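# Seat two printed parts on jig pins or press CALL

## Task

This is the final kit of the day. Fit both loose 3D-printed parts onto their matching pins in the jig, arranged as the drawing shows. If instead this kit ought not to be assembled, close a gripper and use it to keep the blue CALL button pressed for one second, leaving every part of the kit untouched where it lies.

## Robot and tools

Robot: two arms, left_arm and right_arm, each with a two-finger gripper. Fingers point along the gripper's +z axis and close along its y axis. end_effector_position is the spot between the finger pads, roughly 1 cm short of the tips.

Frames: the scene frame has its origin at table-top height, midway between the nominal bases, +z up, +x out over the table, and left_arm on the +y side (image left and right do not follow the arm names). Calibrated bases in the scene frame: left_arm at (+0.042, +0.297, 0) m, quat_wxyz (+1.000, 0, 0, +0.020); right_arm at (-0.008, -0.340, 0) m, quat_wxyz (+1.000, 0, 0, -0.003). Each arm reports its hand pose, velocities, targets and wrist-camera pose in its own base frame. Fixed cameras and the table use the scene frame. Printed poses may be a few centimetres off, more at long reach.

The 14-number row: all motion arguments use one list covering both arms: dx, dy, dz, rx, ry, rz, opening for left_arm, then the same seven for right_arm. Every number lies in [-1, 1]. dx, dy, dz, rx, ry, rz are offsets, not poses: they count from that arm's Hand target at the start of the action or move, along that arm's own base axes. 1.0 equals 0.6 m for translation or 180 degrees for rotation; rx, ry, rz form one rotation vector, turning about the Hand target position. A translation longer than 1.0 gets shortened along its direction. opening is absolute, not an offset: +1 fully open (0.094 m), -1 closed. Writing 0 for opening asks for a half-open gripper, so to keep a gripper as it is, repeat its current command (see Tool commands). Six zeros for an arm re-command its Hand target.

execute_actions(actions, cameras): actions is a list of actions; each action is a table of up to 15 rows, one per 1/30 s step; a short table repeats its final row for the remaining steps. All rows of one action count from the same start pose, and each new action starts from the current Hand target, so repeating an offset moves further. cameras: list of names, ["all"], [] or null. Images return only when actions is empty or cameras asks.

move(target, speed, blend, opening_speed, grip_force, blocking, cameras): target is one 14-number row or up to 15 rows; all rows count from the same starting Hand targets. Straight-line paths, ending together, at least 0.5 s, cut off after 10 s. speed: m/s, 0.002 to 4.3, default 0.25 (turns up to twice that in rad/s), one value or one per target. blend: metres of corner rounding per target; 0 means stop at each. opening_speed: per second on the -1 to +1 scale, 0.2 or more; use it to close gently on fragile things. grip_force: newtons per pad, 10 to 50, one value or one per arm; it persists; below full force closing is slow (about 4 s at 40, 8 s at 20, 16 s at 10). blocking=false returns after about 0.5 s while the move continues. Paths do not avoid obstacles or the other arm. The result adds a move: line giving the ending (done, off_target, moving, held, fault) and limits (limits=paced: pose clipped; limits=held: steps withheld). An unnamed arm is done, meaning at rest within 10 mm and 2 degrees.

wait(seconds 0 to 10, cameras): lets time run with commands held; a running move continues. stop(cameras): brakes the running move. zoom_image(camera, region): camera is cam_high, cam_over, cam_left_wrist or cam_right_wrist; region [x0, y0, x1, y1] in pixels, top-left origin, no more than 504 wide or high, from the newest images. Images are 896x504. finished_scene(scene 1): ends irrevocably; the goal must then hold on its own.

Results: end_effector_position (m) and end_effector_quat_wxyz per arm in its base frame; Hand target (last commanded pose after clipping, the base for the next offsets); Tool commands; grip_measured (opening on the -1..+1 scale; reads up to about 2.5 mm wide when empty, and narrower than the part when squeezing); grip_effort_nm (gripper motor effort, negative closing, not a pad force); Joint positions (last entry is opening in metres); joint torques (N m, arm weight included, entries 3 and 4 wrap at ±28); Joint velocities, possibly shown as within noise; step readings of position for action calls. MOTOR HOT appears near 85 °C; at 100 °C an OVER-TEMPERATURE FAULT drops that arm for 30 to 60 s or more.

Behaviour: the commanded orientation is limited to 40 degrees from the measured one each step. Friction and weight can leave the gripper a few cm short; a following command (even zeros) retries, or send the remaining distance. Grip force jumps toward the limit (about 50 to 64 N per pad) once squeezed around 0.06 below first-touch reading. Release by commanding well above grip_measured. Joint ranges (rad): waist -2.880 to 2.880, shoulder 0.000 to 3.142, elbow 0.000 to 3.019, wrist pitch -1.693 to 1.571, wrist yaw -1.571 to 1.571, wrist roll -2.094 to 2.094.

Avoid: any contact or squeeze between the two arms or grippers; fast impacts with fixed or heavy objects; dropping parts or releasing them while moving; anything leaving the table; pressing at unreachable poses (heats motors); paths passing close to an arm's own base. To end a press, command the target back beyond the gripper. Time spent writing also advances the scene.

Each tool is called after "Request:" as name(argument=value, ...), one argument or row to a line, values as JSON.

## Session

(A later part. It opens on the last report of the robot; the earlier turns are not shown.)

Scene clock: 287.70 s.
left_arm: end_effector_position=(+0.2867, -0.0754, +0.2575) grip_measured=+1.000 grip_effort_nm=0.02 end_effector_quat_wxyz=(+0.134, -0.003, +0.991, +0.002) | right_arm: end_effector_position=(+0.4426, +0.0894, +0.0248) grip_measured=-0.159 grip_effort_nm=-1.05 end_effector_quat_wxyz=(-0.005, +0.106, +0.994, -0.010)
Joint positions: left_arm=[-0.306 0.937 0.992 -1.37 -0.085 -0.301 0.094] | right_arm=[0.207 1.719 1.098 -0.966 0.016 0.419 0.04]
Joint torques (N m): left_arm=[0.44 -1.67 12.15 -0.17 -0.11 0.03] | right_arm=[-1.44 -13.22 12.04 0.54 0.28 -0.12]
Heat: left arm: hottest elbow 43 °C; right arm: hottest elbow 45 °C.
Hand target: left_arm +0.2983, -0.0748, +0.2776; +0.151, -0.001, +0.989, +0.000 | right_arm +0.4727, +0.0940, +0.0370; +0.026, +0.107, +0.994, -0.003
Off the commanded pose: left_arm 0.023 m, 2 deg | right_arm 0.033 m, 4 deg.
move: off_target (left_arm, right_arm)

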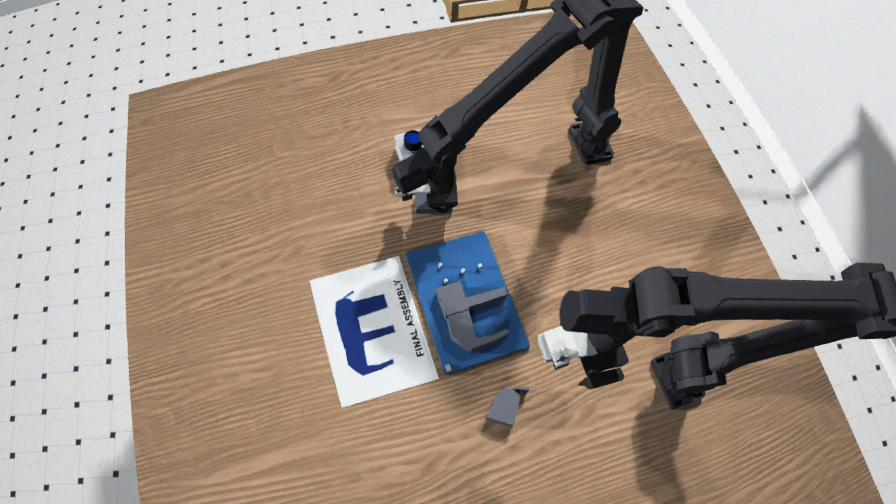

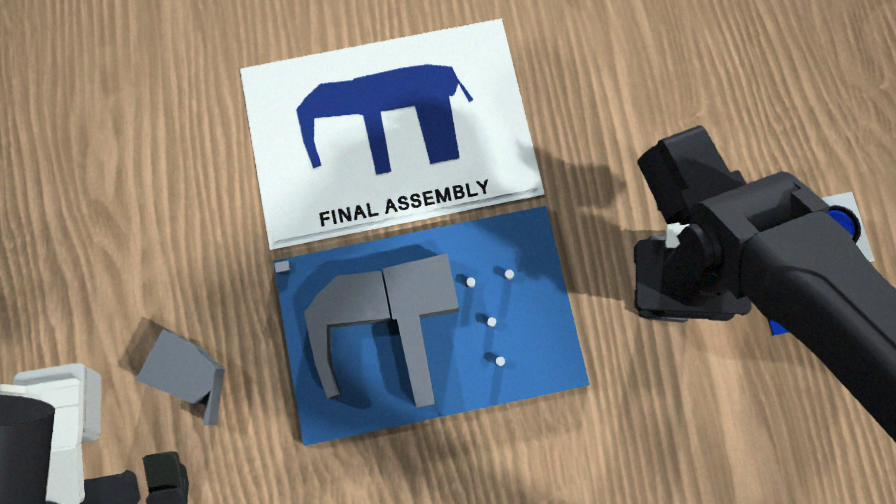

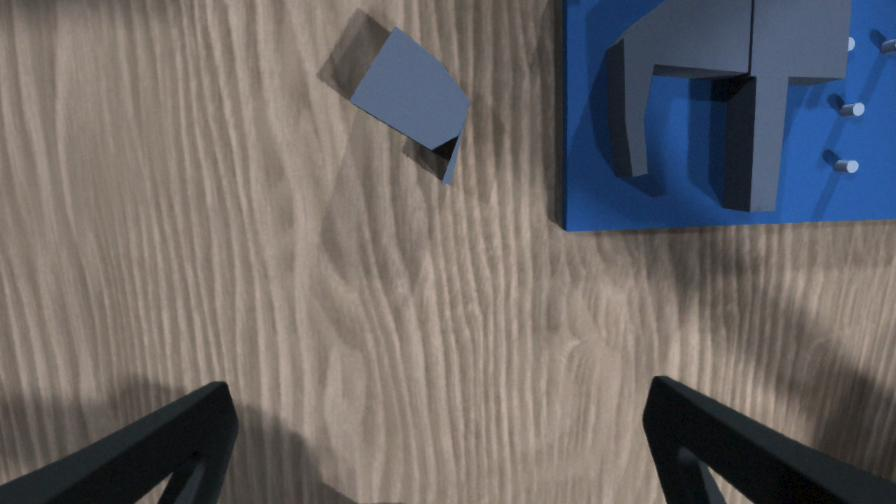

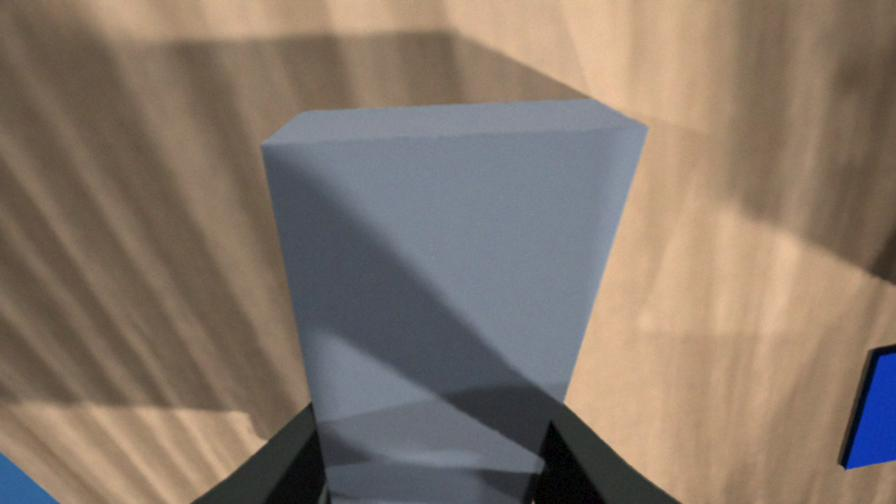

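Request:
move(
  target=[
    [0,0,0,0,0,0,1,-0.04,0,0.2,0.0,0,0,-0.4],
    [0,0,0,0,0,0,1,-0.088,0.285,0.18,0.0,0,0.094,-0.4],
  ],
  speed=0.15,
  cameras=["all"],
)

Scene clock: 318.87 s.
left_arm: end_effector_position=(+0.2867, -0.0754, +0.2575) grip_measured=+1.000 grip_effort_nm=0.01 end_effector_quat_wxyz=(+0.134, -0.003, +0.991, +0.002) | right_arm: end_effector_position=(+0.3969, +0.2512, +0.1246) grip_measured=-0.159 grip_effort_nm=-1.05 end_effector_quat_wxyz=(-0.001, -0.046, +0.999, -0.011)
Joint positions: left_arm=[-0.306 0.937 0.992 -1.37 -0.085 -0.301 0.094] | right_arm=[0.572 1.636 1.285 -1.233 0.018 0.479 0.039]
Joint torques (N m): left_arm=[0.15 -1.55 12.33 -0.13 -0.03 0.07] | right_arm=[-1.14 -13.45 14.43 -0.09 0.33 0.02]
Heat: left arm: hottest elbow 43 °C; right arm: hottest elbow 48 °C.
Hand target: left_arm +0.2983, -0.0748, +0.2776; +0.151, -0.001, +0.989, +0.000 | right_arm +0.4199, +0.2650, +0.1450; +0.027, -0.040, +0.999, +0.000
Off the commanded pose: left_arm 0.023 m, 2 deg | right_arm 0.034 m, 4 deg.
move: off_target (left_arm, right_arm)

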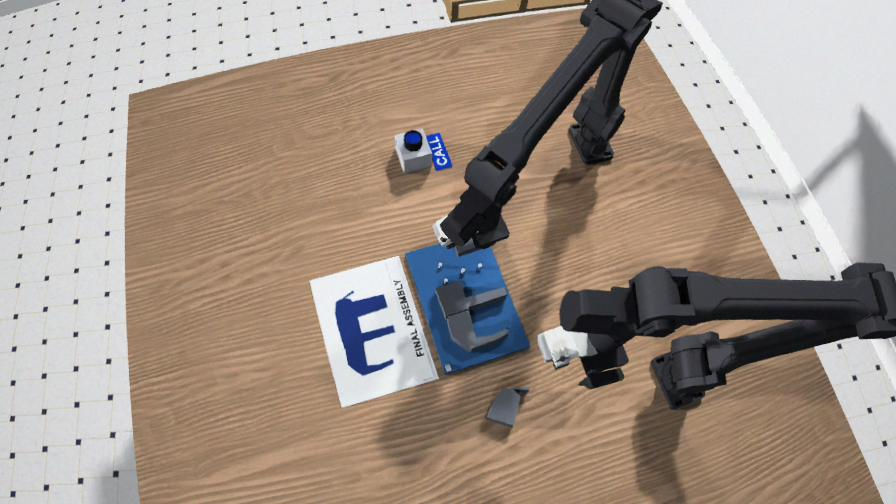

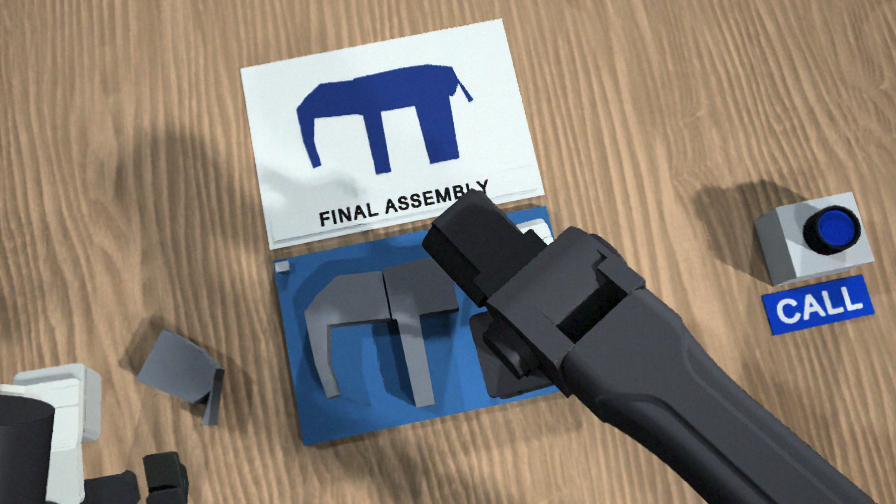

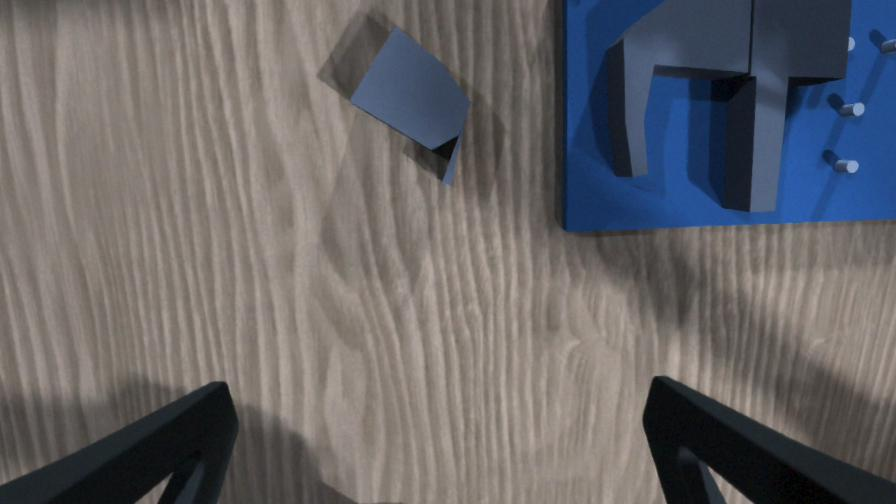

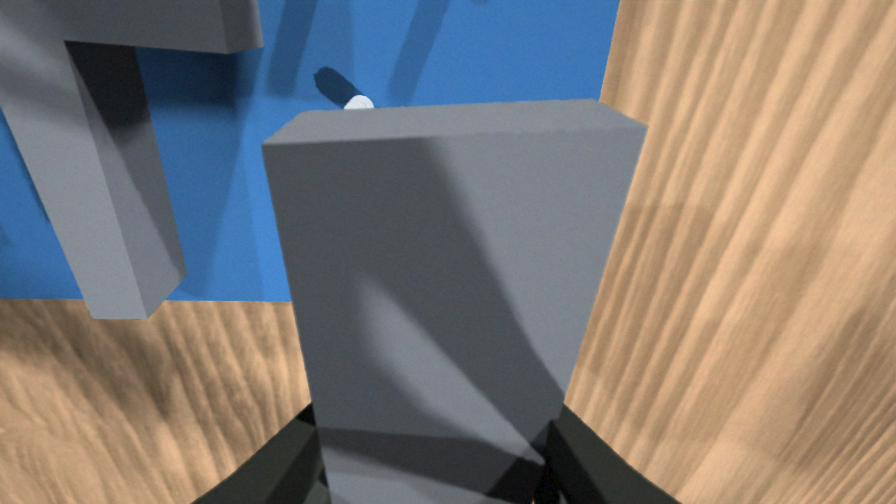

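Request:
move(
  target=[
    [0,0,0,0,0,0,1,0.017,0.022,-0.08,0.0,0,0,-0.4],
  ],
  speed=0.1,
  cameras=["all"],
)

Request:
zoom_image(
  camera="cam_high",
  region=[400, 210, 540, 320],
)

Request:
zoom_image(
  camera="cam_left_wrist",
  region=[600, 0, 896, 240],
)

Scene clock: 332.57 s.
left_arm: end_effector_position=(+0.2867, -0.0754, +0.2575) grip_measured=+1.000 grip_effort_nm=0.01 end_effector_quat_wxyz=(+0.134, -0.003, +0.991, +0.002) | right_arm: end_effector_position=(+0.4136, +0.2619, +0.0843) grip_measured=-0.159 grip_effort_nm=-1.05 end_effector_quat_wxyz=(-0.001, -0.040, +0.999, -0.011)
Joint positions: left_arm=[-0.306 0.937 0.992 -1.37 -0.085 -0.301 0.094] | right_arm=[0.572 1.724 1.285 -1.144 0.018 0.491 0.039]
Joint torques (N m): left_arm=[0.5 -0.79 12.18 -0.13 -0.02 0.1] | right_arm=[-0.56 -14.97 11.77 0.51 0.33 0.02]
Heat: left arm: hottest elbow 43 °C; right arm: hottest elbow 48 °C.
Hand target: left_arm +0.2983, -0.0748, +0.2776; +0.151, -0.001, +0.989, +0.000 | right_arm +0.4301, +0.2782, +0.0970; +0.027, -0.040, +0.999, +0.000
Off the commanded pose: left_arm 0.023 m, 2 deg | right_arm 0.026 m, 3 deg.
move: off_target (left_arm, right_arm)

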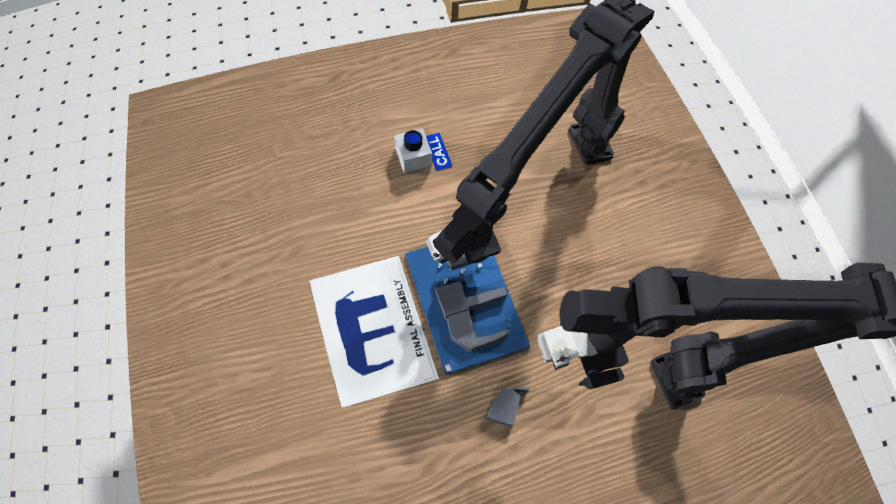

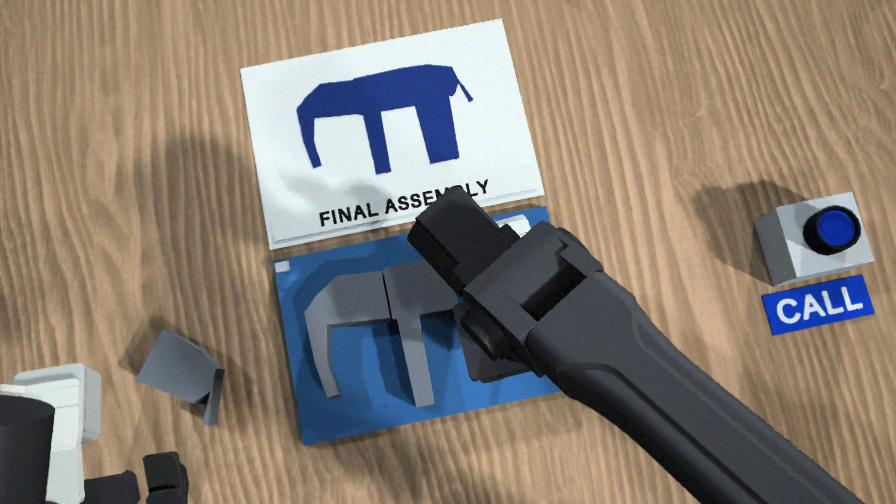

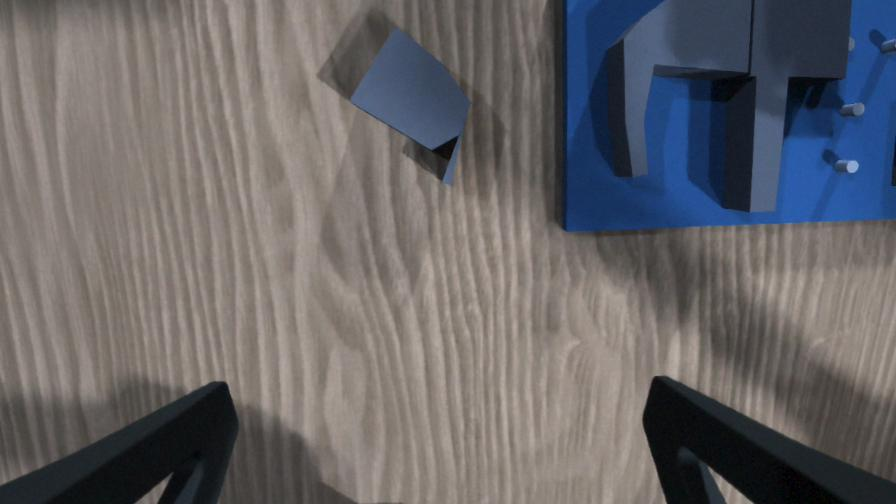

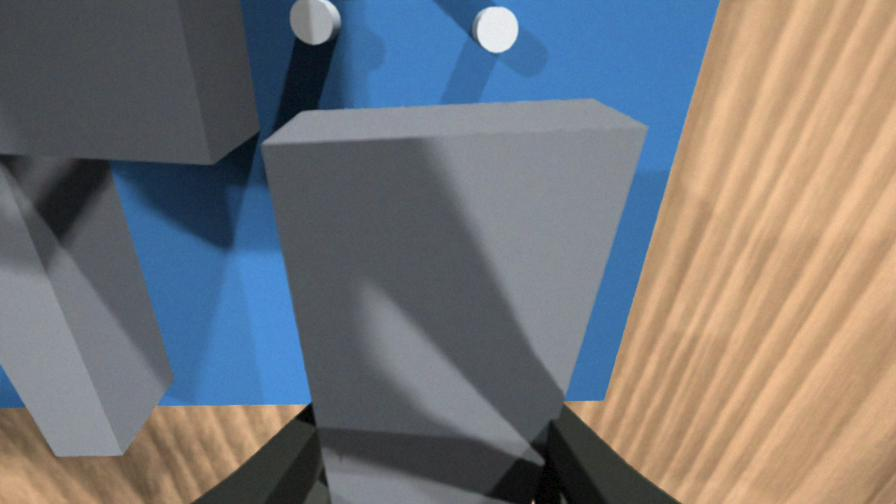

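Scaled by 3.600 from the camera's 896x504 image, which has a finer 1280x720 frame.

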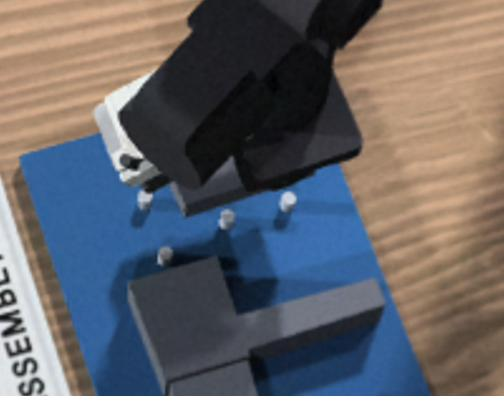

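Scaled by 1.703 from the camera's 896x504 image, which has a finer 1280x720 frame.

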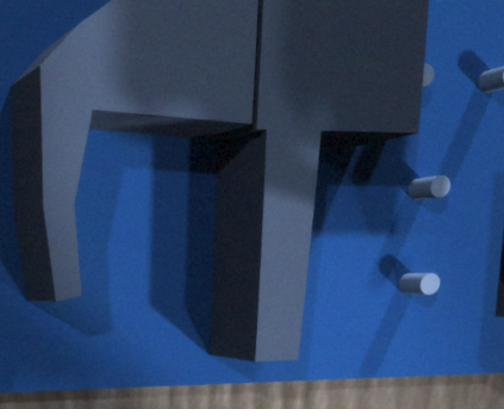

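Request:
move(
  target=[
    [0.02,-0.13,0.05,0,0.02,0,1,0,0.027,0,0.008,0,0,-0.4],
  ],
  speed=0.15,
  cameras=["all"],
)

Scene clock: 349.33 s.
left_arm: end_effector_position=(+0.3011, -0.1458, +0.2889) grip_measured=+1.000 grip_effort_nm=0.01 end_effector_quat_wxyz=(+0.103, +0.004, +0.995, +0.006) | right_arm: end_effector_position=(+0.4075, +0.2748, +0.0813) grip_measured=-0.159 grip_effort_nm=-1.05 end_effector_quat_wxyz=(-0.002, -0.043, +0.999, -0.005)
Joint positions: left_arm=[-0.507 1.099 1.186 -1.482 -0.11 -0.488 0.094] | right_arm=[0.596 1.73 1.285 -1.135 0.005 0.511 0.039]
Joint torques (N m): left_arm=[-1.49 -3.19 11.89 -0.13 -0.34 -0.17] | right_arm=[-0.44 -14.51 13.27 0.54 0.03 0.01]
Heat: left arm: hottest elbow 44 °C; right arm: hottest elbow 48 °C.
Hand target: left_arm +0.3103, -0.1528, +0.3076; +0.120, -0.001, +0.993, +0.000 | right_arm +0.4301, +0.2944, +0.0970; +0.027, -0.040, +0.999, +0.013
Off the commanded pose: left_arm 0.022 m, 2 deg | right_arm 0.034 m, 4 deg.
move: off_target (left_arm, right_arm)

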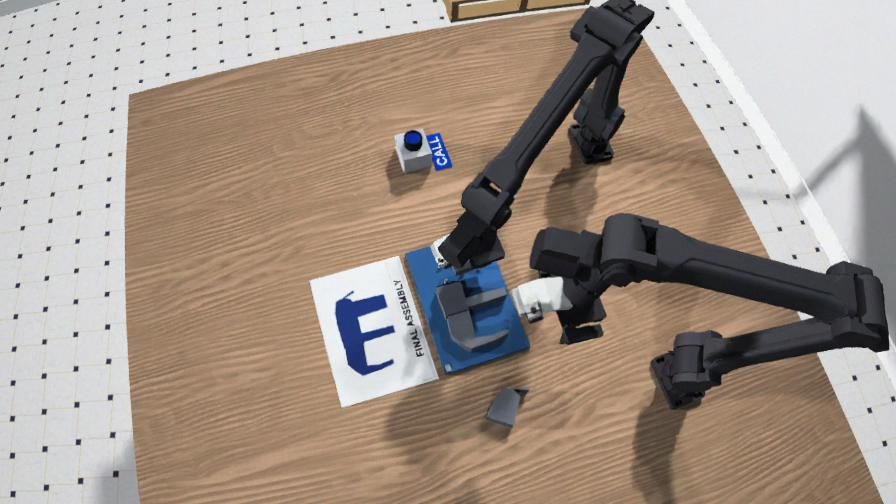

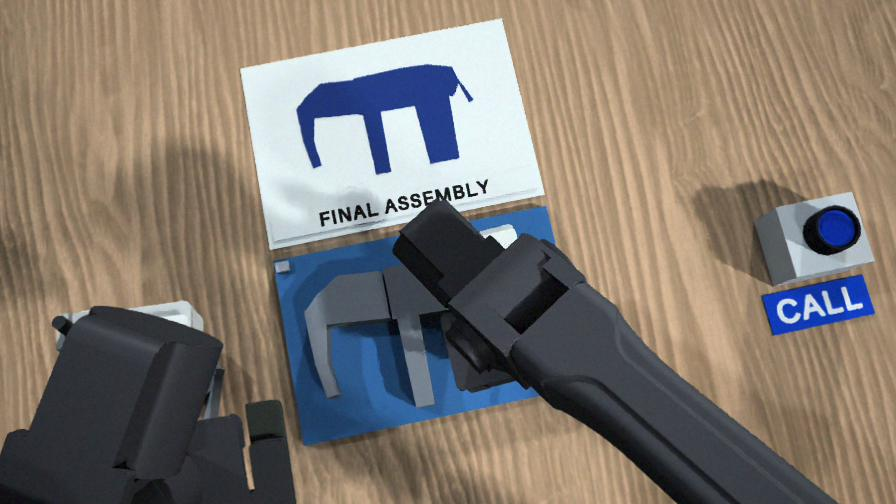

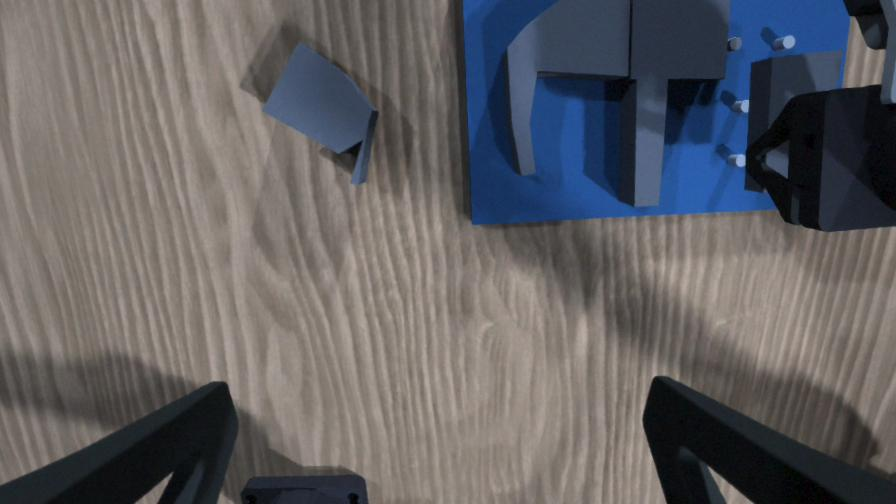

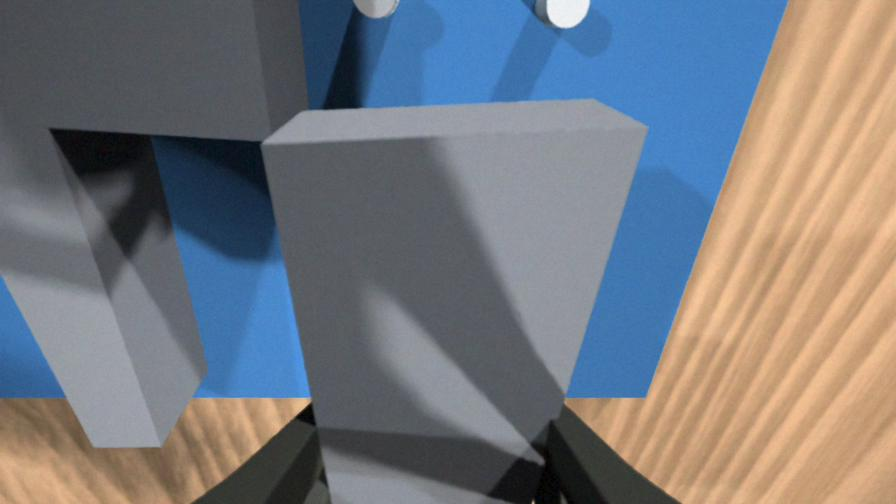

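Request:
move(
  target=[
    [0,0,0,0,0,0,1,-0.011,0.0065,-0.033,0.0,0,0,-0.4],
  ],
  speed=0.06,
  cameras=["all"],
)

Request:
zoom_image(
  camera="cam_left_wrist",
  region=[600, 0, 896, 240],
)

Request:
zoom_image(
  camera="cam_high",
  region=[400, 210, 540, 320],
)

Scene clock: 423.00 s.
left_arm: end_effector_position=(+0.3011, -0.1458, +0.2889) grip_measured=+1.000 grip_effort_nm=0.01 end_effector_quat_wxyz=(+0.103, +0.004, +0.995, +0.006) | right_arm: end_effector_position=(+0.4140, +0.2858, +0.0727) grip_measured=-0.159 grip_effort_nm=-1.05 end_effector_quat_wxyz=(+0.011, -0.041, +0.999, +0.004)
Joint positions: left_arm=[-0.507 1.099 1.186 -1.482 -0.11 -0.488 0.094] | right_arm=[0.607 1.748 1.285 -1.084 0.005 0.525 0.039]
Joint torques (N m): left_arm=[-1.67 -3.08 12 -0.06 -0.41 -0.15] | right_arm=[-0.56 -14.92 10.04 0.61 0.08 0.01]
Heat: left arm: hottest elbow 46 °C; right arm: hottest elbow 51 °C.
Hand target: left_arm +0.3103, -0.1528, +0.3076; +0.120, -0.001, +0.993, +0.000 | right_arm +0.4235, +0.2983, +0.0772; +0.027, -0.040, +0.999, +0.013
Off the commanded pose: left_arm 0.022 m, 2 deg | right_arm 0.016 m, 2 deg.
move: off_target (left_arm, right_arm)

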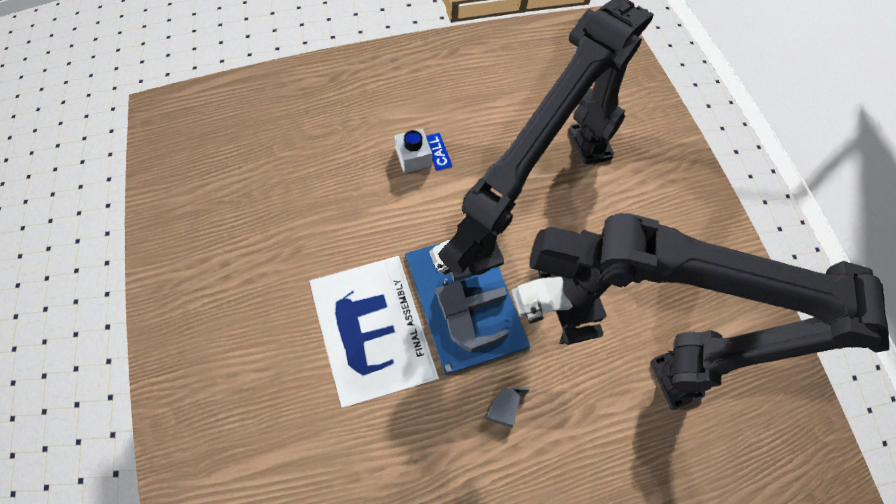

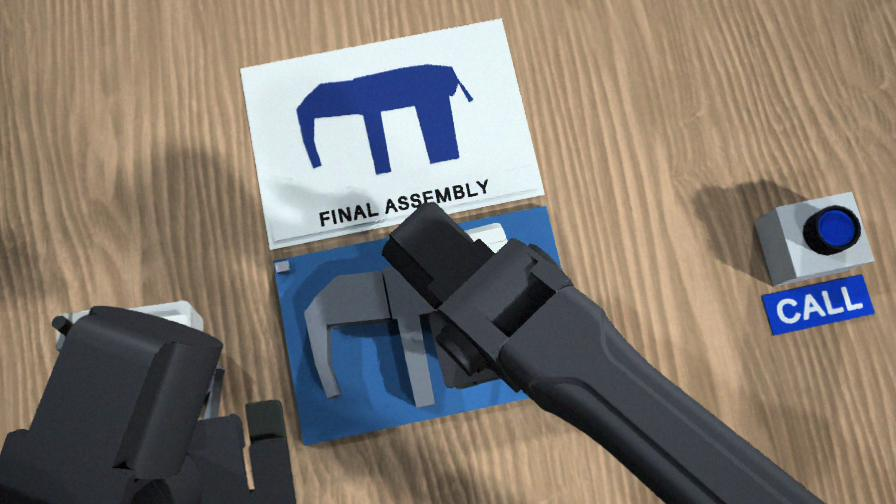

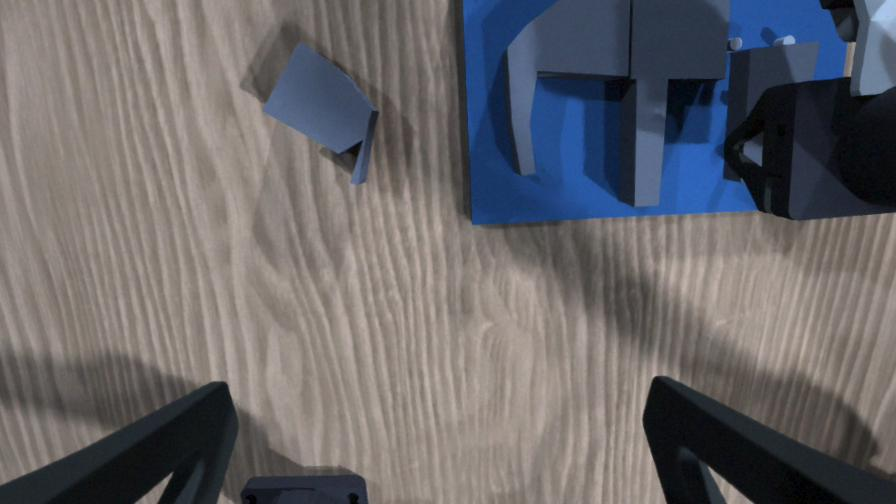

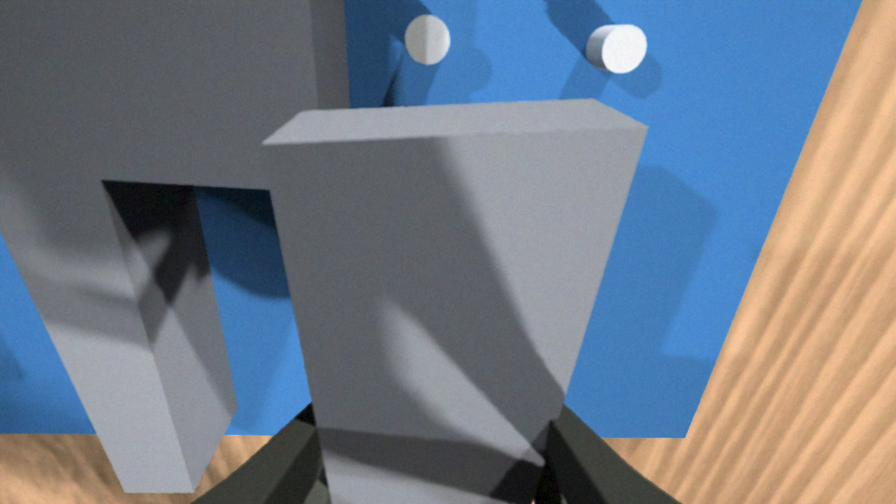

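Scaled by 1.703 from the camera's 896x504 image, which has a finer 1280x720 frame.

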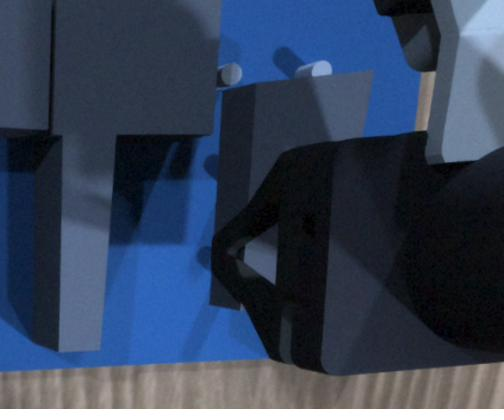

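Scaled by 3.600 from the camera's 896x504 image, which has a finer 1280x720 frame.

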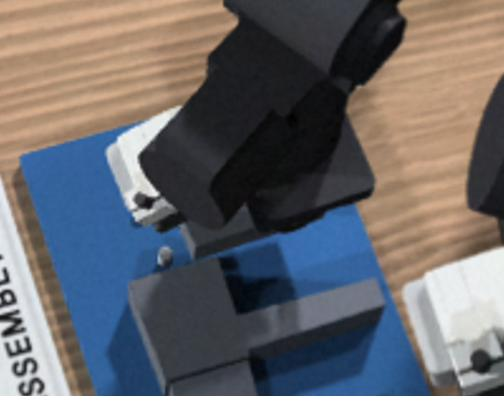

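Request:
move(
  target=[
    [0,0,0,0,0,0,1,-0.03,-0.018,0.0,0.0,0.008,0,-0.4],
  ],
  speed=0.06,
  cameras=["cam_left_wrist","cam_right_wrist"],
)

Scene clock: 432.30 s.
left_arm: end_effector_position=(+0.3011, -0.1458, +0.2889) grip_measured=+1.000 grip_effort_nm=0.01 end_effector_quat_wxyz=(+0.103, +0.004, +0.995, +0.006) | right_arm: end_effector_position=(+0.4030, +0.2811, +0.0632) grip_measured=-0.159 grip_effort_nm=-1.05 end_effector_quat_wxyz=(-0.004, -0.041, +0.999, +0.002)
Joint positions: left_arm=[-0.507 1.099 1.186 -1.482 -0.11 -0.488 0.094] | right_arm=[0.607 1.748 1.258 -1.084 -0.009 0.525 0.039]
Joint torques (N m): left_arm=[-2.43 -3.96 11.81 -0.31 -0.45 -0.15] | right_arm=[-0.67 -17.96 7.8 0.31 0.01 0]
Heat: left arm: hottest elbow 46 °C; right arm: hottest elbow 49 °C.
Hand target: left_arm +0.3103, -0.1528, +0.3076; +0.120, -0.001, +0.993, +0.000 | right_arm +0.4055, +0.2875, +0.0772; +0.015, -0.040, +0.999, +0.014
Off the commanded pose: left_arm 0.022 m, 2 deg | right_arm 0.016 m, 2 deg.
move: off_target (left_arm, right_arm)
Images, in order (width x height): cam_left_wrist 896x504, cam_right_wrist 896x504.

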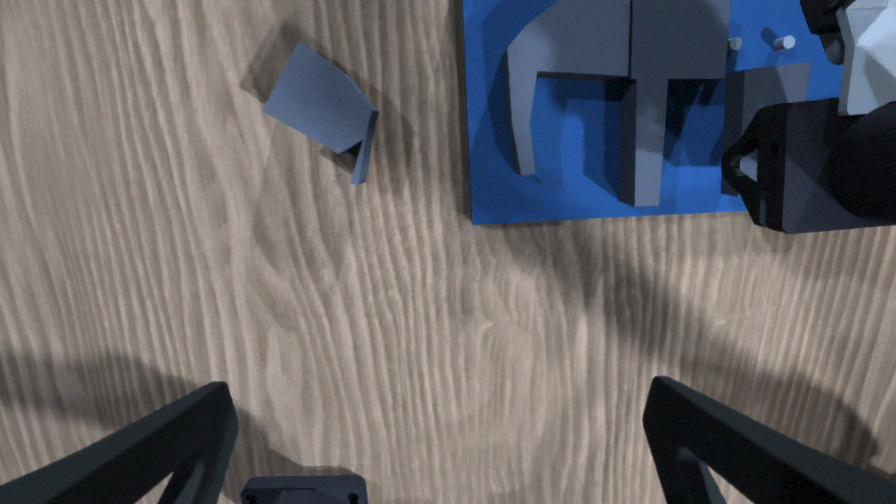

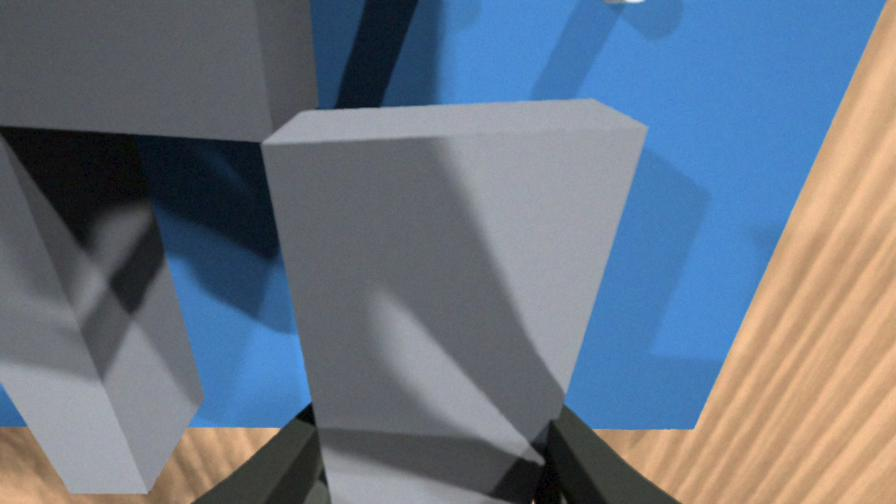

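Request:
zoom_image(
  camera="cam_left_wrist",
  region=[600, 0, 896, 240],
)

Scaled by 1.703 from the camera's 896x504 image, which has a finer 1280x720 frame.

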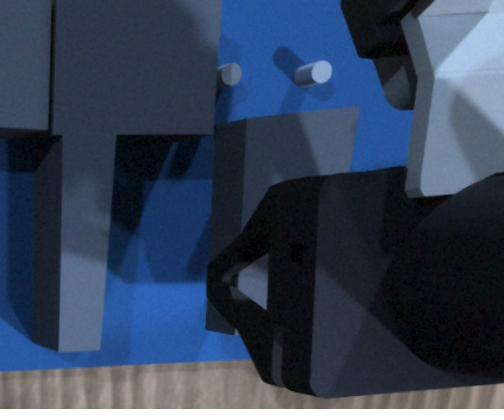

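Request:
move(
  target=[
    [0,0,0,0,0,0,1,0.0,0.0,-0.014,0.0,0.0,0,-0.4],
  ],
  speed=0.04,
  cameras=["cam_left_wrist","cam_right_wrist"],
)

Request:
zoom_image(
  camera="cam_left_wrist",
  region=[600, 0, 896, 240],
)

Scene clock: 454.63 s.
left_arm: end_effector_position=(+0.3011, -0.1458, +0.2889) grip_measured=+1.000 grip_effort_nm=0.01 end_effector_quat_wxyz=(+0.103, +0.004, +0.995, +0.006) | right_arm: end_effector_position=(+0.4027, +0.2808, +0.0609) grip_measured=-0.159 grip_effort_nm=-1.05 end_effector_quat_wxyz=(-0.002, -0.041, +0.999, +0.004)
Joint positions: left_arm=[-0.507 1.099 1.186 -1.482 -0.11 -0.488 0.094] | right_arm=[0.607 1.747 1.248 -1.071 -0.009 0.525 0.039]
Joint torques (N m): left_arm=[-1.2 -3.49 12.16 -0.54 -0.41 -0.14] | right_arm=[-0.73 -17.03 7.66 0.53 0.02 0]
Heat: left arm: hottest elbow 47 °C; right arm: hottest elbow 46 °C.
Hand target: left_arm +0.3103, -0.1528, +0.3076; +0.120, -0.001, +0.993, +0.000 | right_arm +0.4055, +0.2875, +0.0688; +0.015, -0.040, +0.999, +0.014
Off the commanded pose: left_arm 0.022 m, 2 deg | right_arm 0.011 m, 2 deg.
move: off_target (left_arm, right_arm)
Images, in order (width x height): cam_left_wrist 896x504, cam_right_wrist 896x504.

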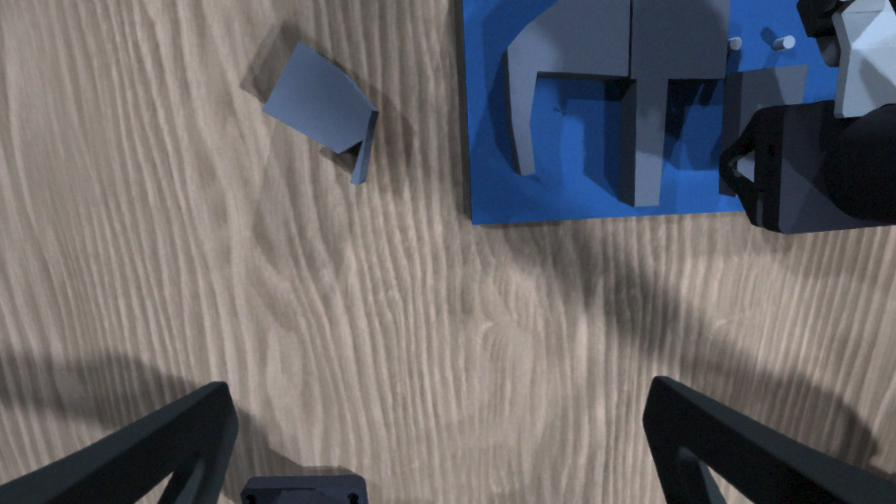

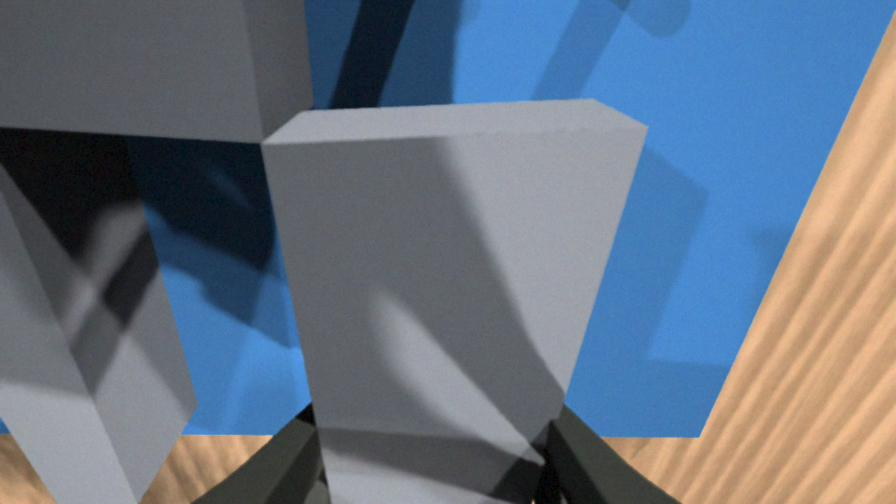

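Scaled by 1.703 from the camera's 896x504 image, which has a finer 1280x720 frame.

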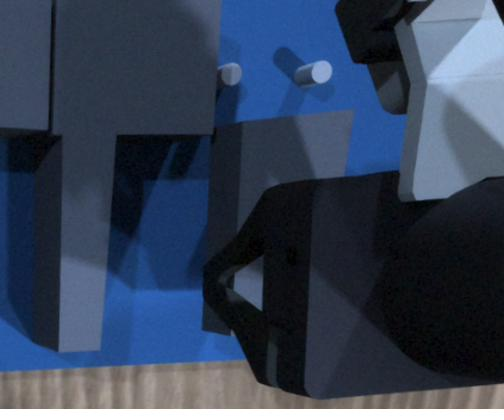

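Request:
move(
  target=[
    [0,0,0,0,0,0,1,-0.008,-0.005,0.018,0.0,0.0,0,-0.4],
  ],
  speed=0.04,
)

Scene clock: 467.77 s.
left_arm: end_effector_position=(+0.3011, -0.1458, +0.2889) grip_measured=+1.000 grip_effort_nm=0.01 end_effector_quat_wxyz=(+0.103, +0.004, +0.995, +0.006) | right_arm: end_effector_position=(+0.4027, +0.2808, +0.0609) grip_measured=-0.159 grip_effort_nm=-1.05 end_effector_quat_wxyz=(-0.002, -0.041, +0.999, +0.004)
Joint positions: left_arm=[-0.507 1.099 1.186 -1.482 -0.11 -0.488 0.094] | right_arm=[0.607 1.747 1.248 -1.071 -0.009 0.525 0.039]
Joint torques (N m): left_arm=[-1.55 -2.78 12.04 -0.06 -0.39 -0.14] | right_arm=[-0.62 -19.31 7.3 -0.17 0.02 0]
Heat: left arm: hottest elbow 47 °C; right arm: hottest elbow 46 °C.
Hand target: left_arm +0.3103, -0.1528, +0.3076; +0.120, -0.001, +0.993, +0.000 | right_arm +0.4007, +0.2845, +0.0796; +0.015, -0.040, +0.999, +0.014
Off the commanded pose: left_arm 0.022 m, 2 deg | right_arm 0.019 m, 2 deg.
move: off_target (left_arm, right_arm)

Request:
move(
  target=[
    [0,0,0,0,0,0,1,-0.006,-0.006,0.014,0.0,0.0,0,-0.4],
  ],
  speed=0.05,
)

Scene clock: 471.67 s.
left_arm: end_effector_position=(+0.3011, -0.1458, +0.2889) grip_measured=+1.000 grip_effort_nm=0.01 end_effector_quat_wxyz=(+0.103, +0.004, +0.995, +0.006) | right_arm: end_effector_position=(+0.3982, +0.2777, +0.0685) grip_measured=-0.159 grip_effort_nm=-1.05 end_effector_quat_wxyz=(-0.001, -0.041, +0.999, +0.004)
Joint positions: left_arm=[-0.507 1.099 1.186 -1.482 -0.11 -0.488 0.094] | right_arm=[0.607 1.724 1.239 -1.083 -0.009 0.525 0.039]
Joint torques (N m): left_arm=[-1.55 -2.96 12.26 -0.28 -0.37 -0.17] | right_arm=[-0.79 -18.73 7.72 -0.35 0.02 -0.01]
Heat: left arm: hottest elbow 47 °C; right arm: hottest elbow 46 °C.
Hand target: left_arm +0.3103, -0.1528, +0.3076; +0.120, -0.001, +0.993, +0.000 | right_arm +0.3971, +0.2809, +0.0880; +0.015, -0.040, +0.999, +0.014
Off the commanded pose: left_arm 0.022 m, 2 deg | right_arm 0.020 m, 2 deg.
move: off_target (left_arm, right_arm)

Request:
move(
  target=[
    [0,0,0,0,0,0,1,0.003,0.004,-0.04,0.0,0.0,0,-0.4],
  ],
  speed=0.04,
  cameras=["cam_left_wrist","cam_right_wrist"],
)

Request:
zoom_image(
  camera="cam_left_wrist",
  region=[600, 0, 896, 240],
)

Scene clock: 476.77 s.
left_arm: end_effector_position=(+0.3011, -0.1458, +0.2889) grip_measured=+1.000 grip_effort_nm=0.02 end_effector_quat_wxyz=(+0.103, +0.004, +0.995, +0.006) | right_arm: end_effector_position=(+0.3969, +0.2768, +0.0613) grip_measured=-0.159 grip_effort_nm=-1.05 end_effector_quat_wxyz=(+0.003, -0.041, +0.999, +0.007)
Joint positions: left_arm=[-0.507 1.099 1.186 -1.482 -0.11 -0.488 0.094] | right_arm=[0.607 1.724 1.218 -1.052 -0.009 0.525 0.039]
Joint torques (N m): left_arm=[-1.44 -3.78 11.93 -0.08 -0.39 -0.11] | right_arm=[-0.67 -15.5 7.62 0.58 0.02 0]
Heat: left arm: hottest elbow 47 °C; right arm: hottest elbow 45 °C.
Hand target: left_arm +0.3103, -0.1528, +0.3076; +0.120, -0.001, +0.993, +0.000 | right_arm +0.3989, +0.2833, +0.0640; +0.015, -0.040, +0.999, +0.014
Off the commanded pose: left_arm 0.022 m, 2 deg | right_arm 0.007 m, 2 deg.
move: off_target (left_arm)
Images, in order (width x height): cam_left_wrist 896x504, cam_right_wrist 896x504.

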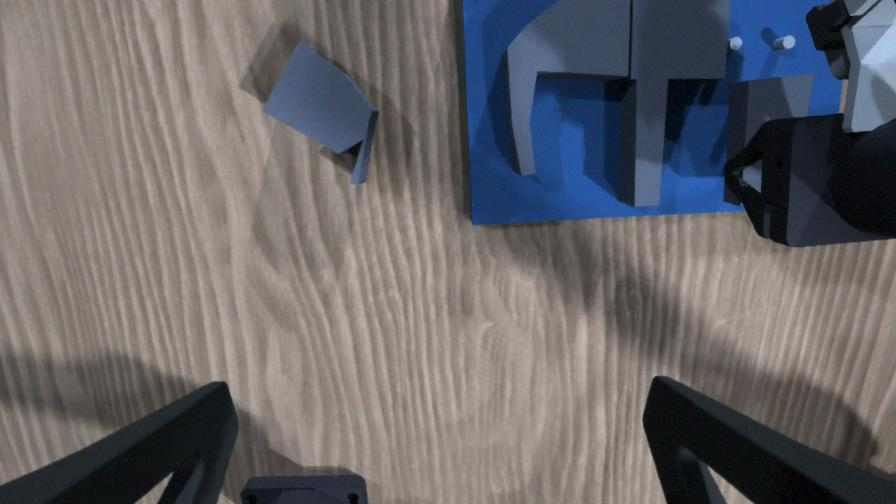

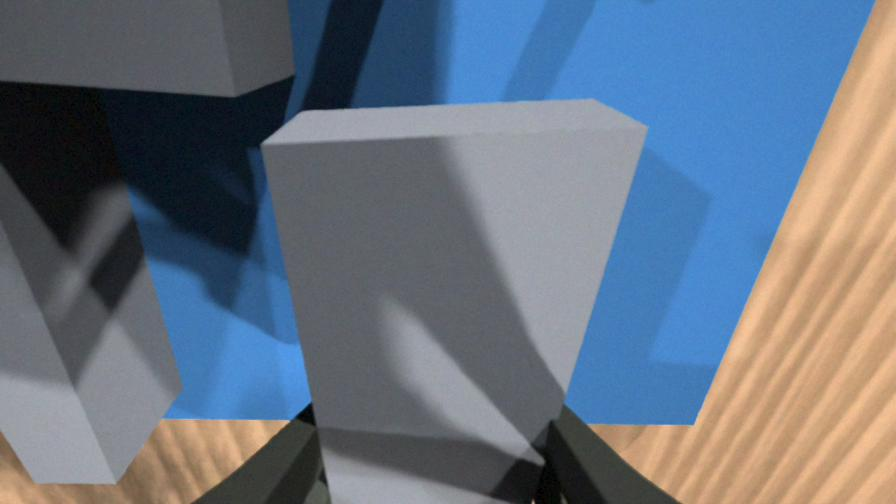

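Scaled by 1.703 from the camera's 896x504 image, which has a finer 1280x720 frame.

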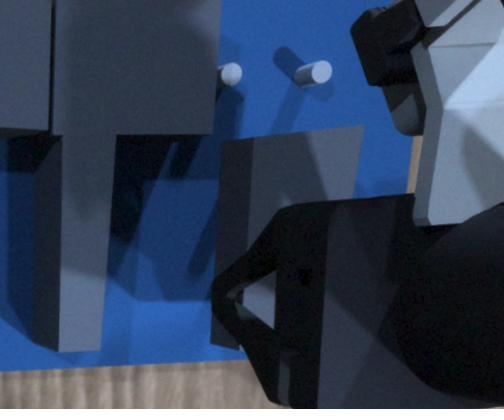

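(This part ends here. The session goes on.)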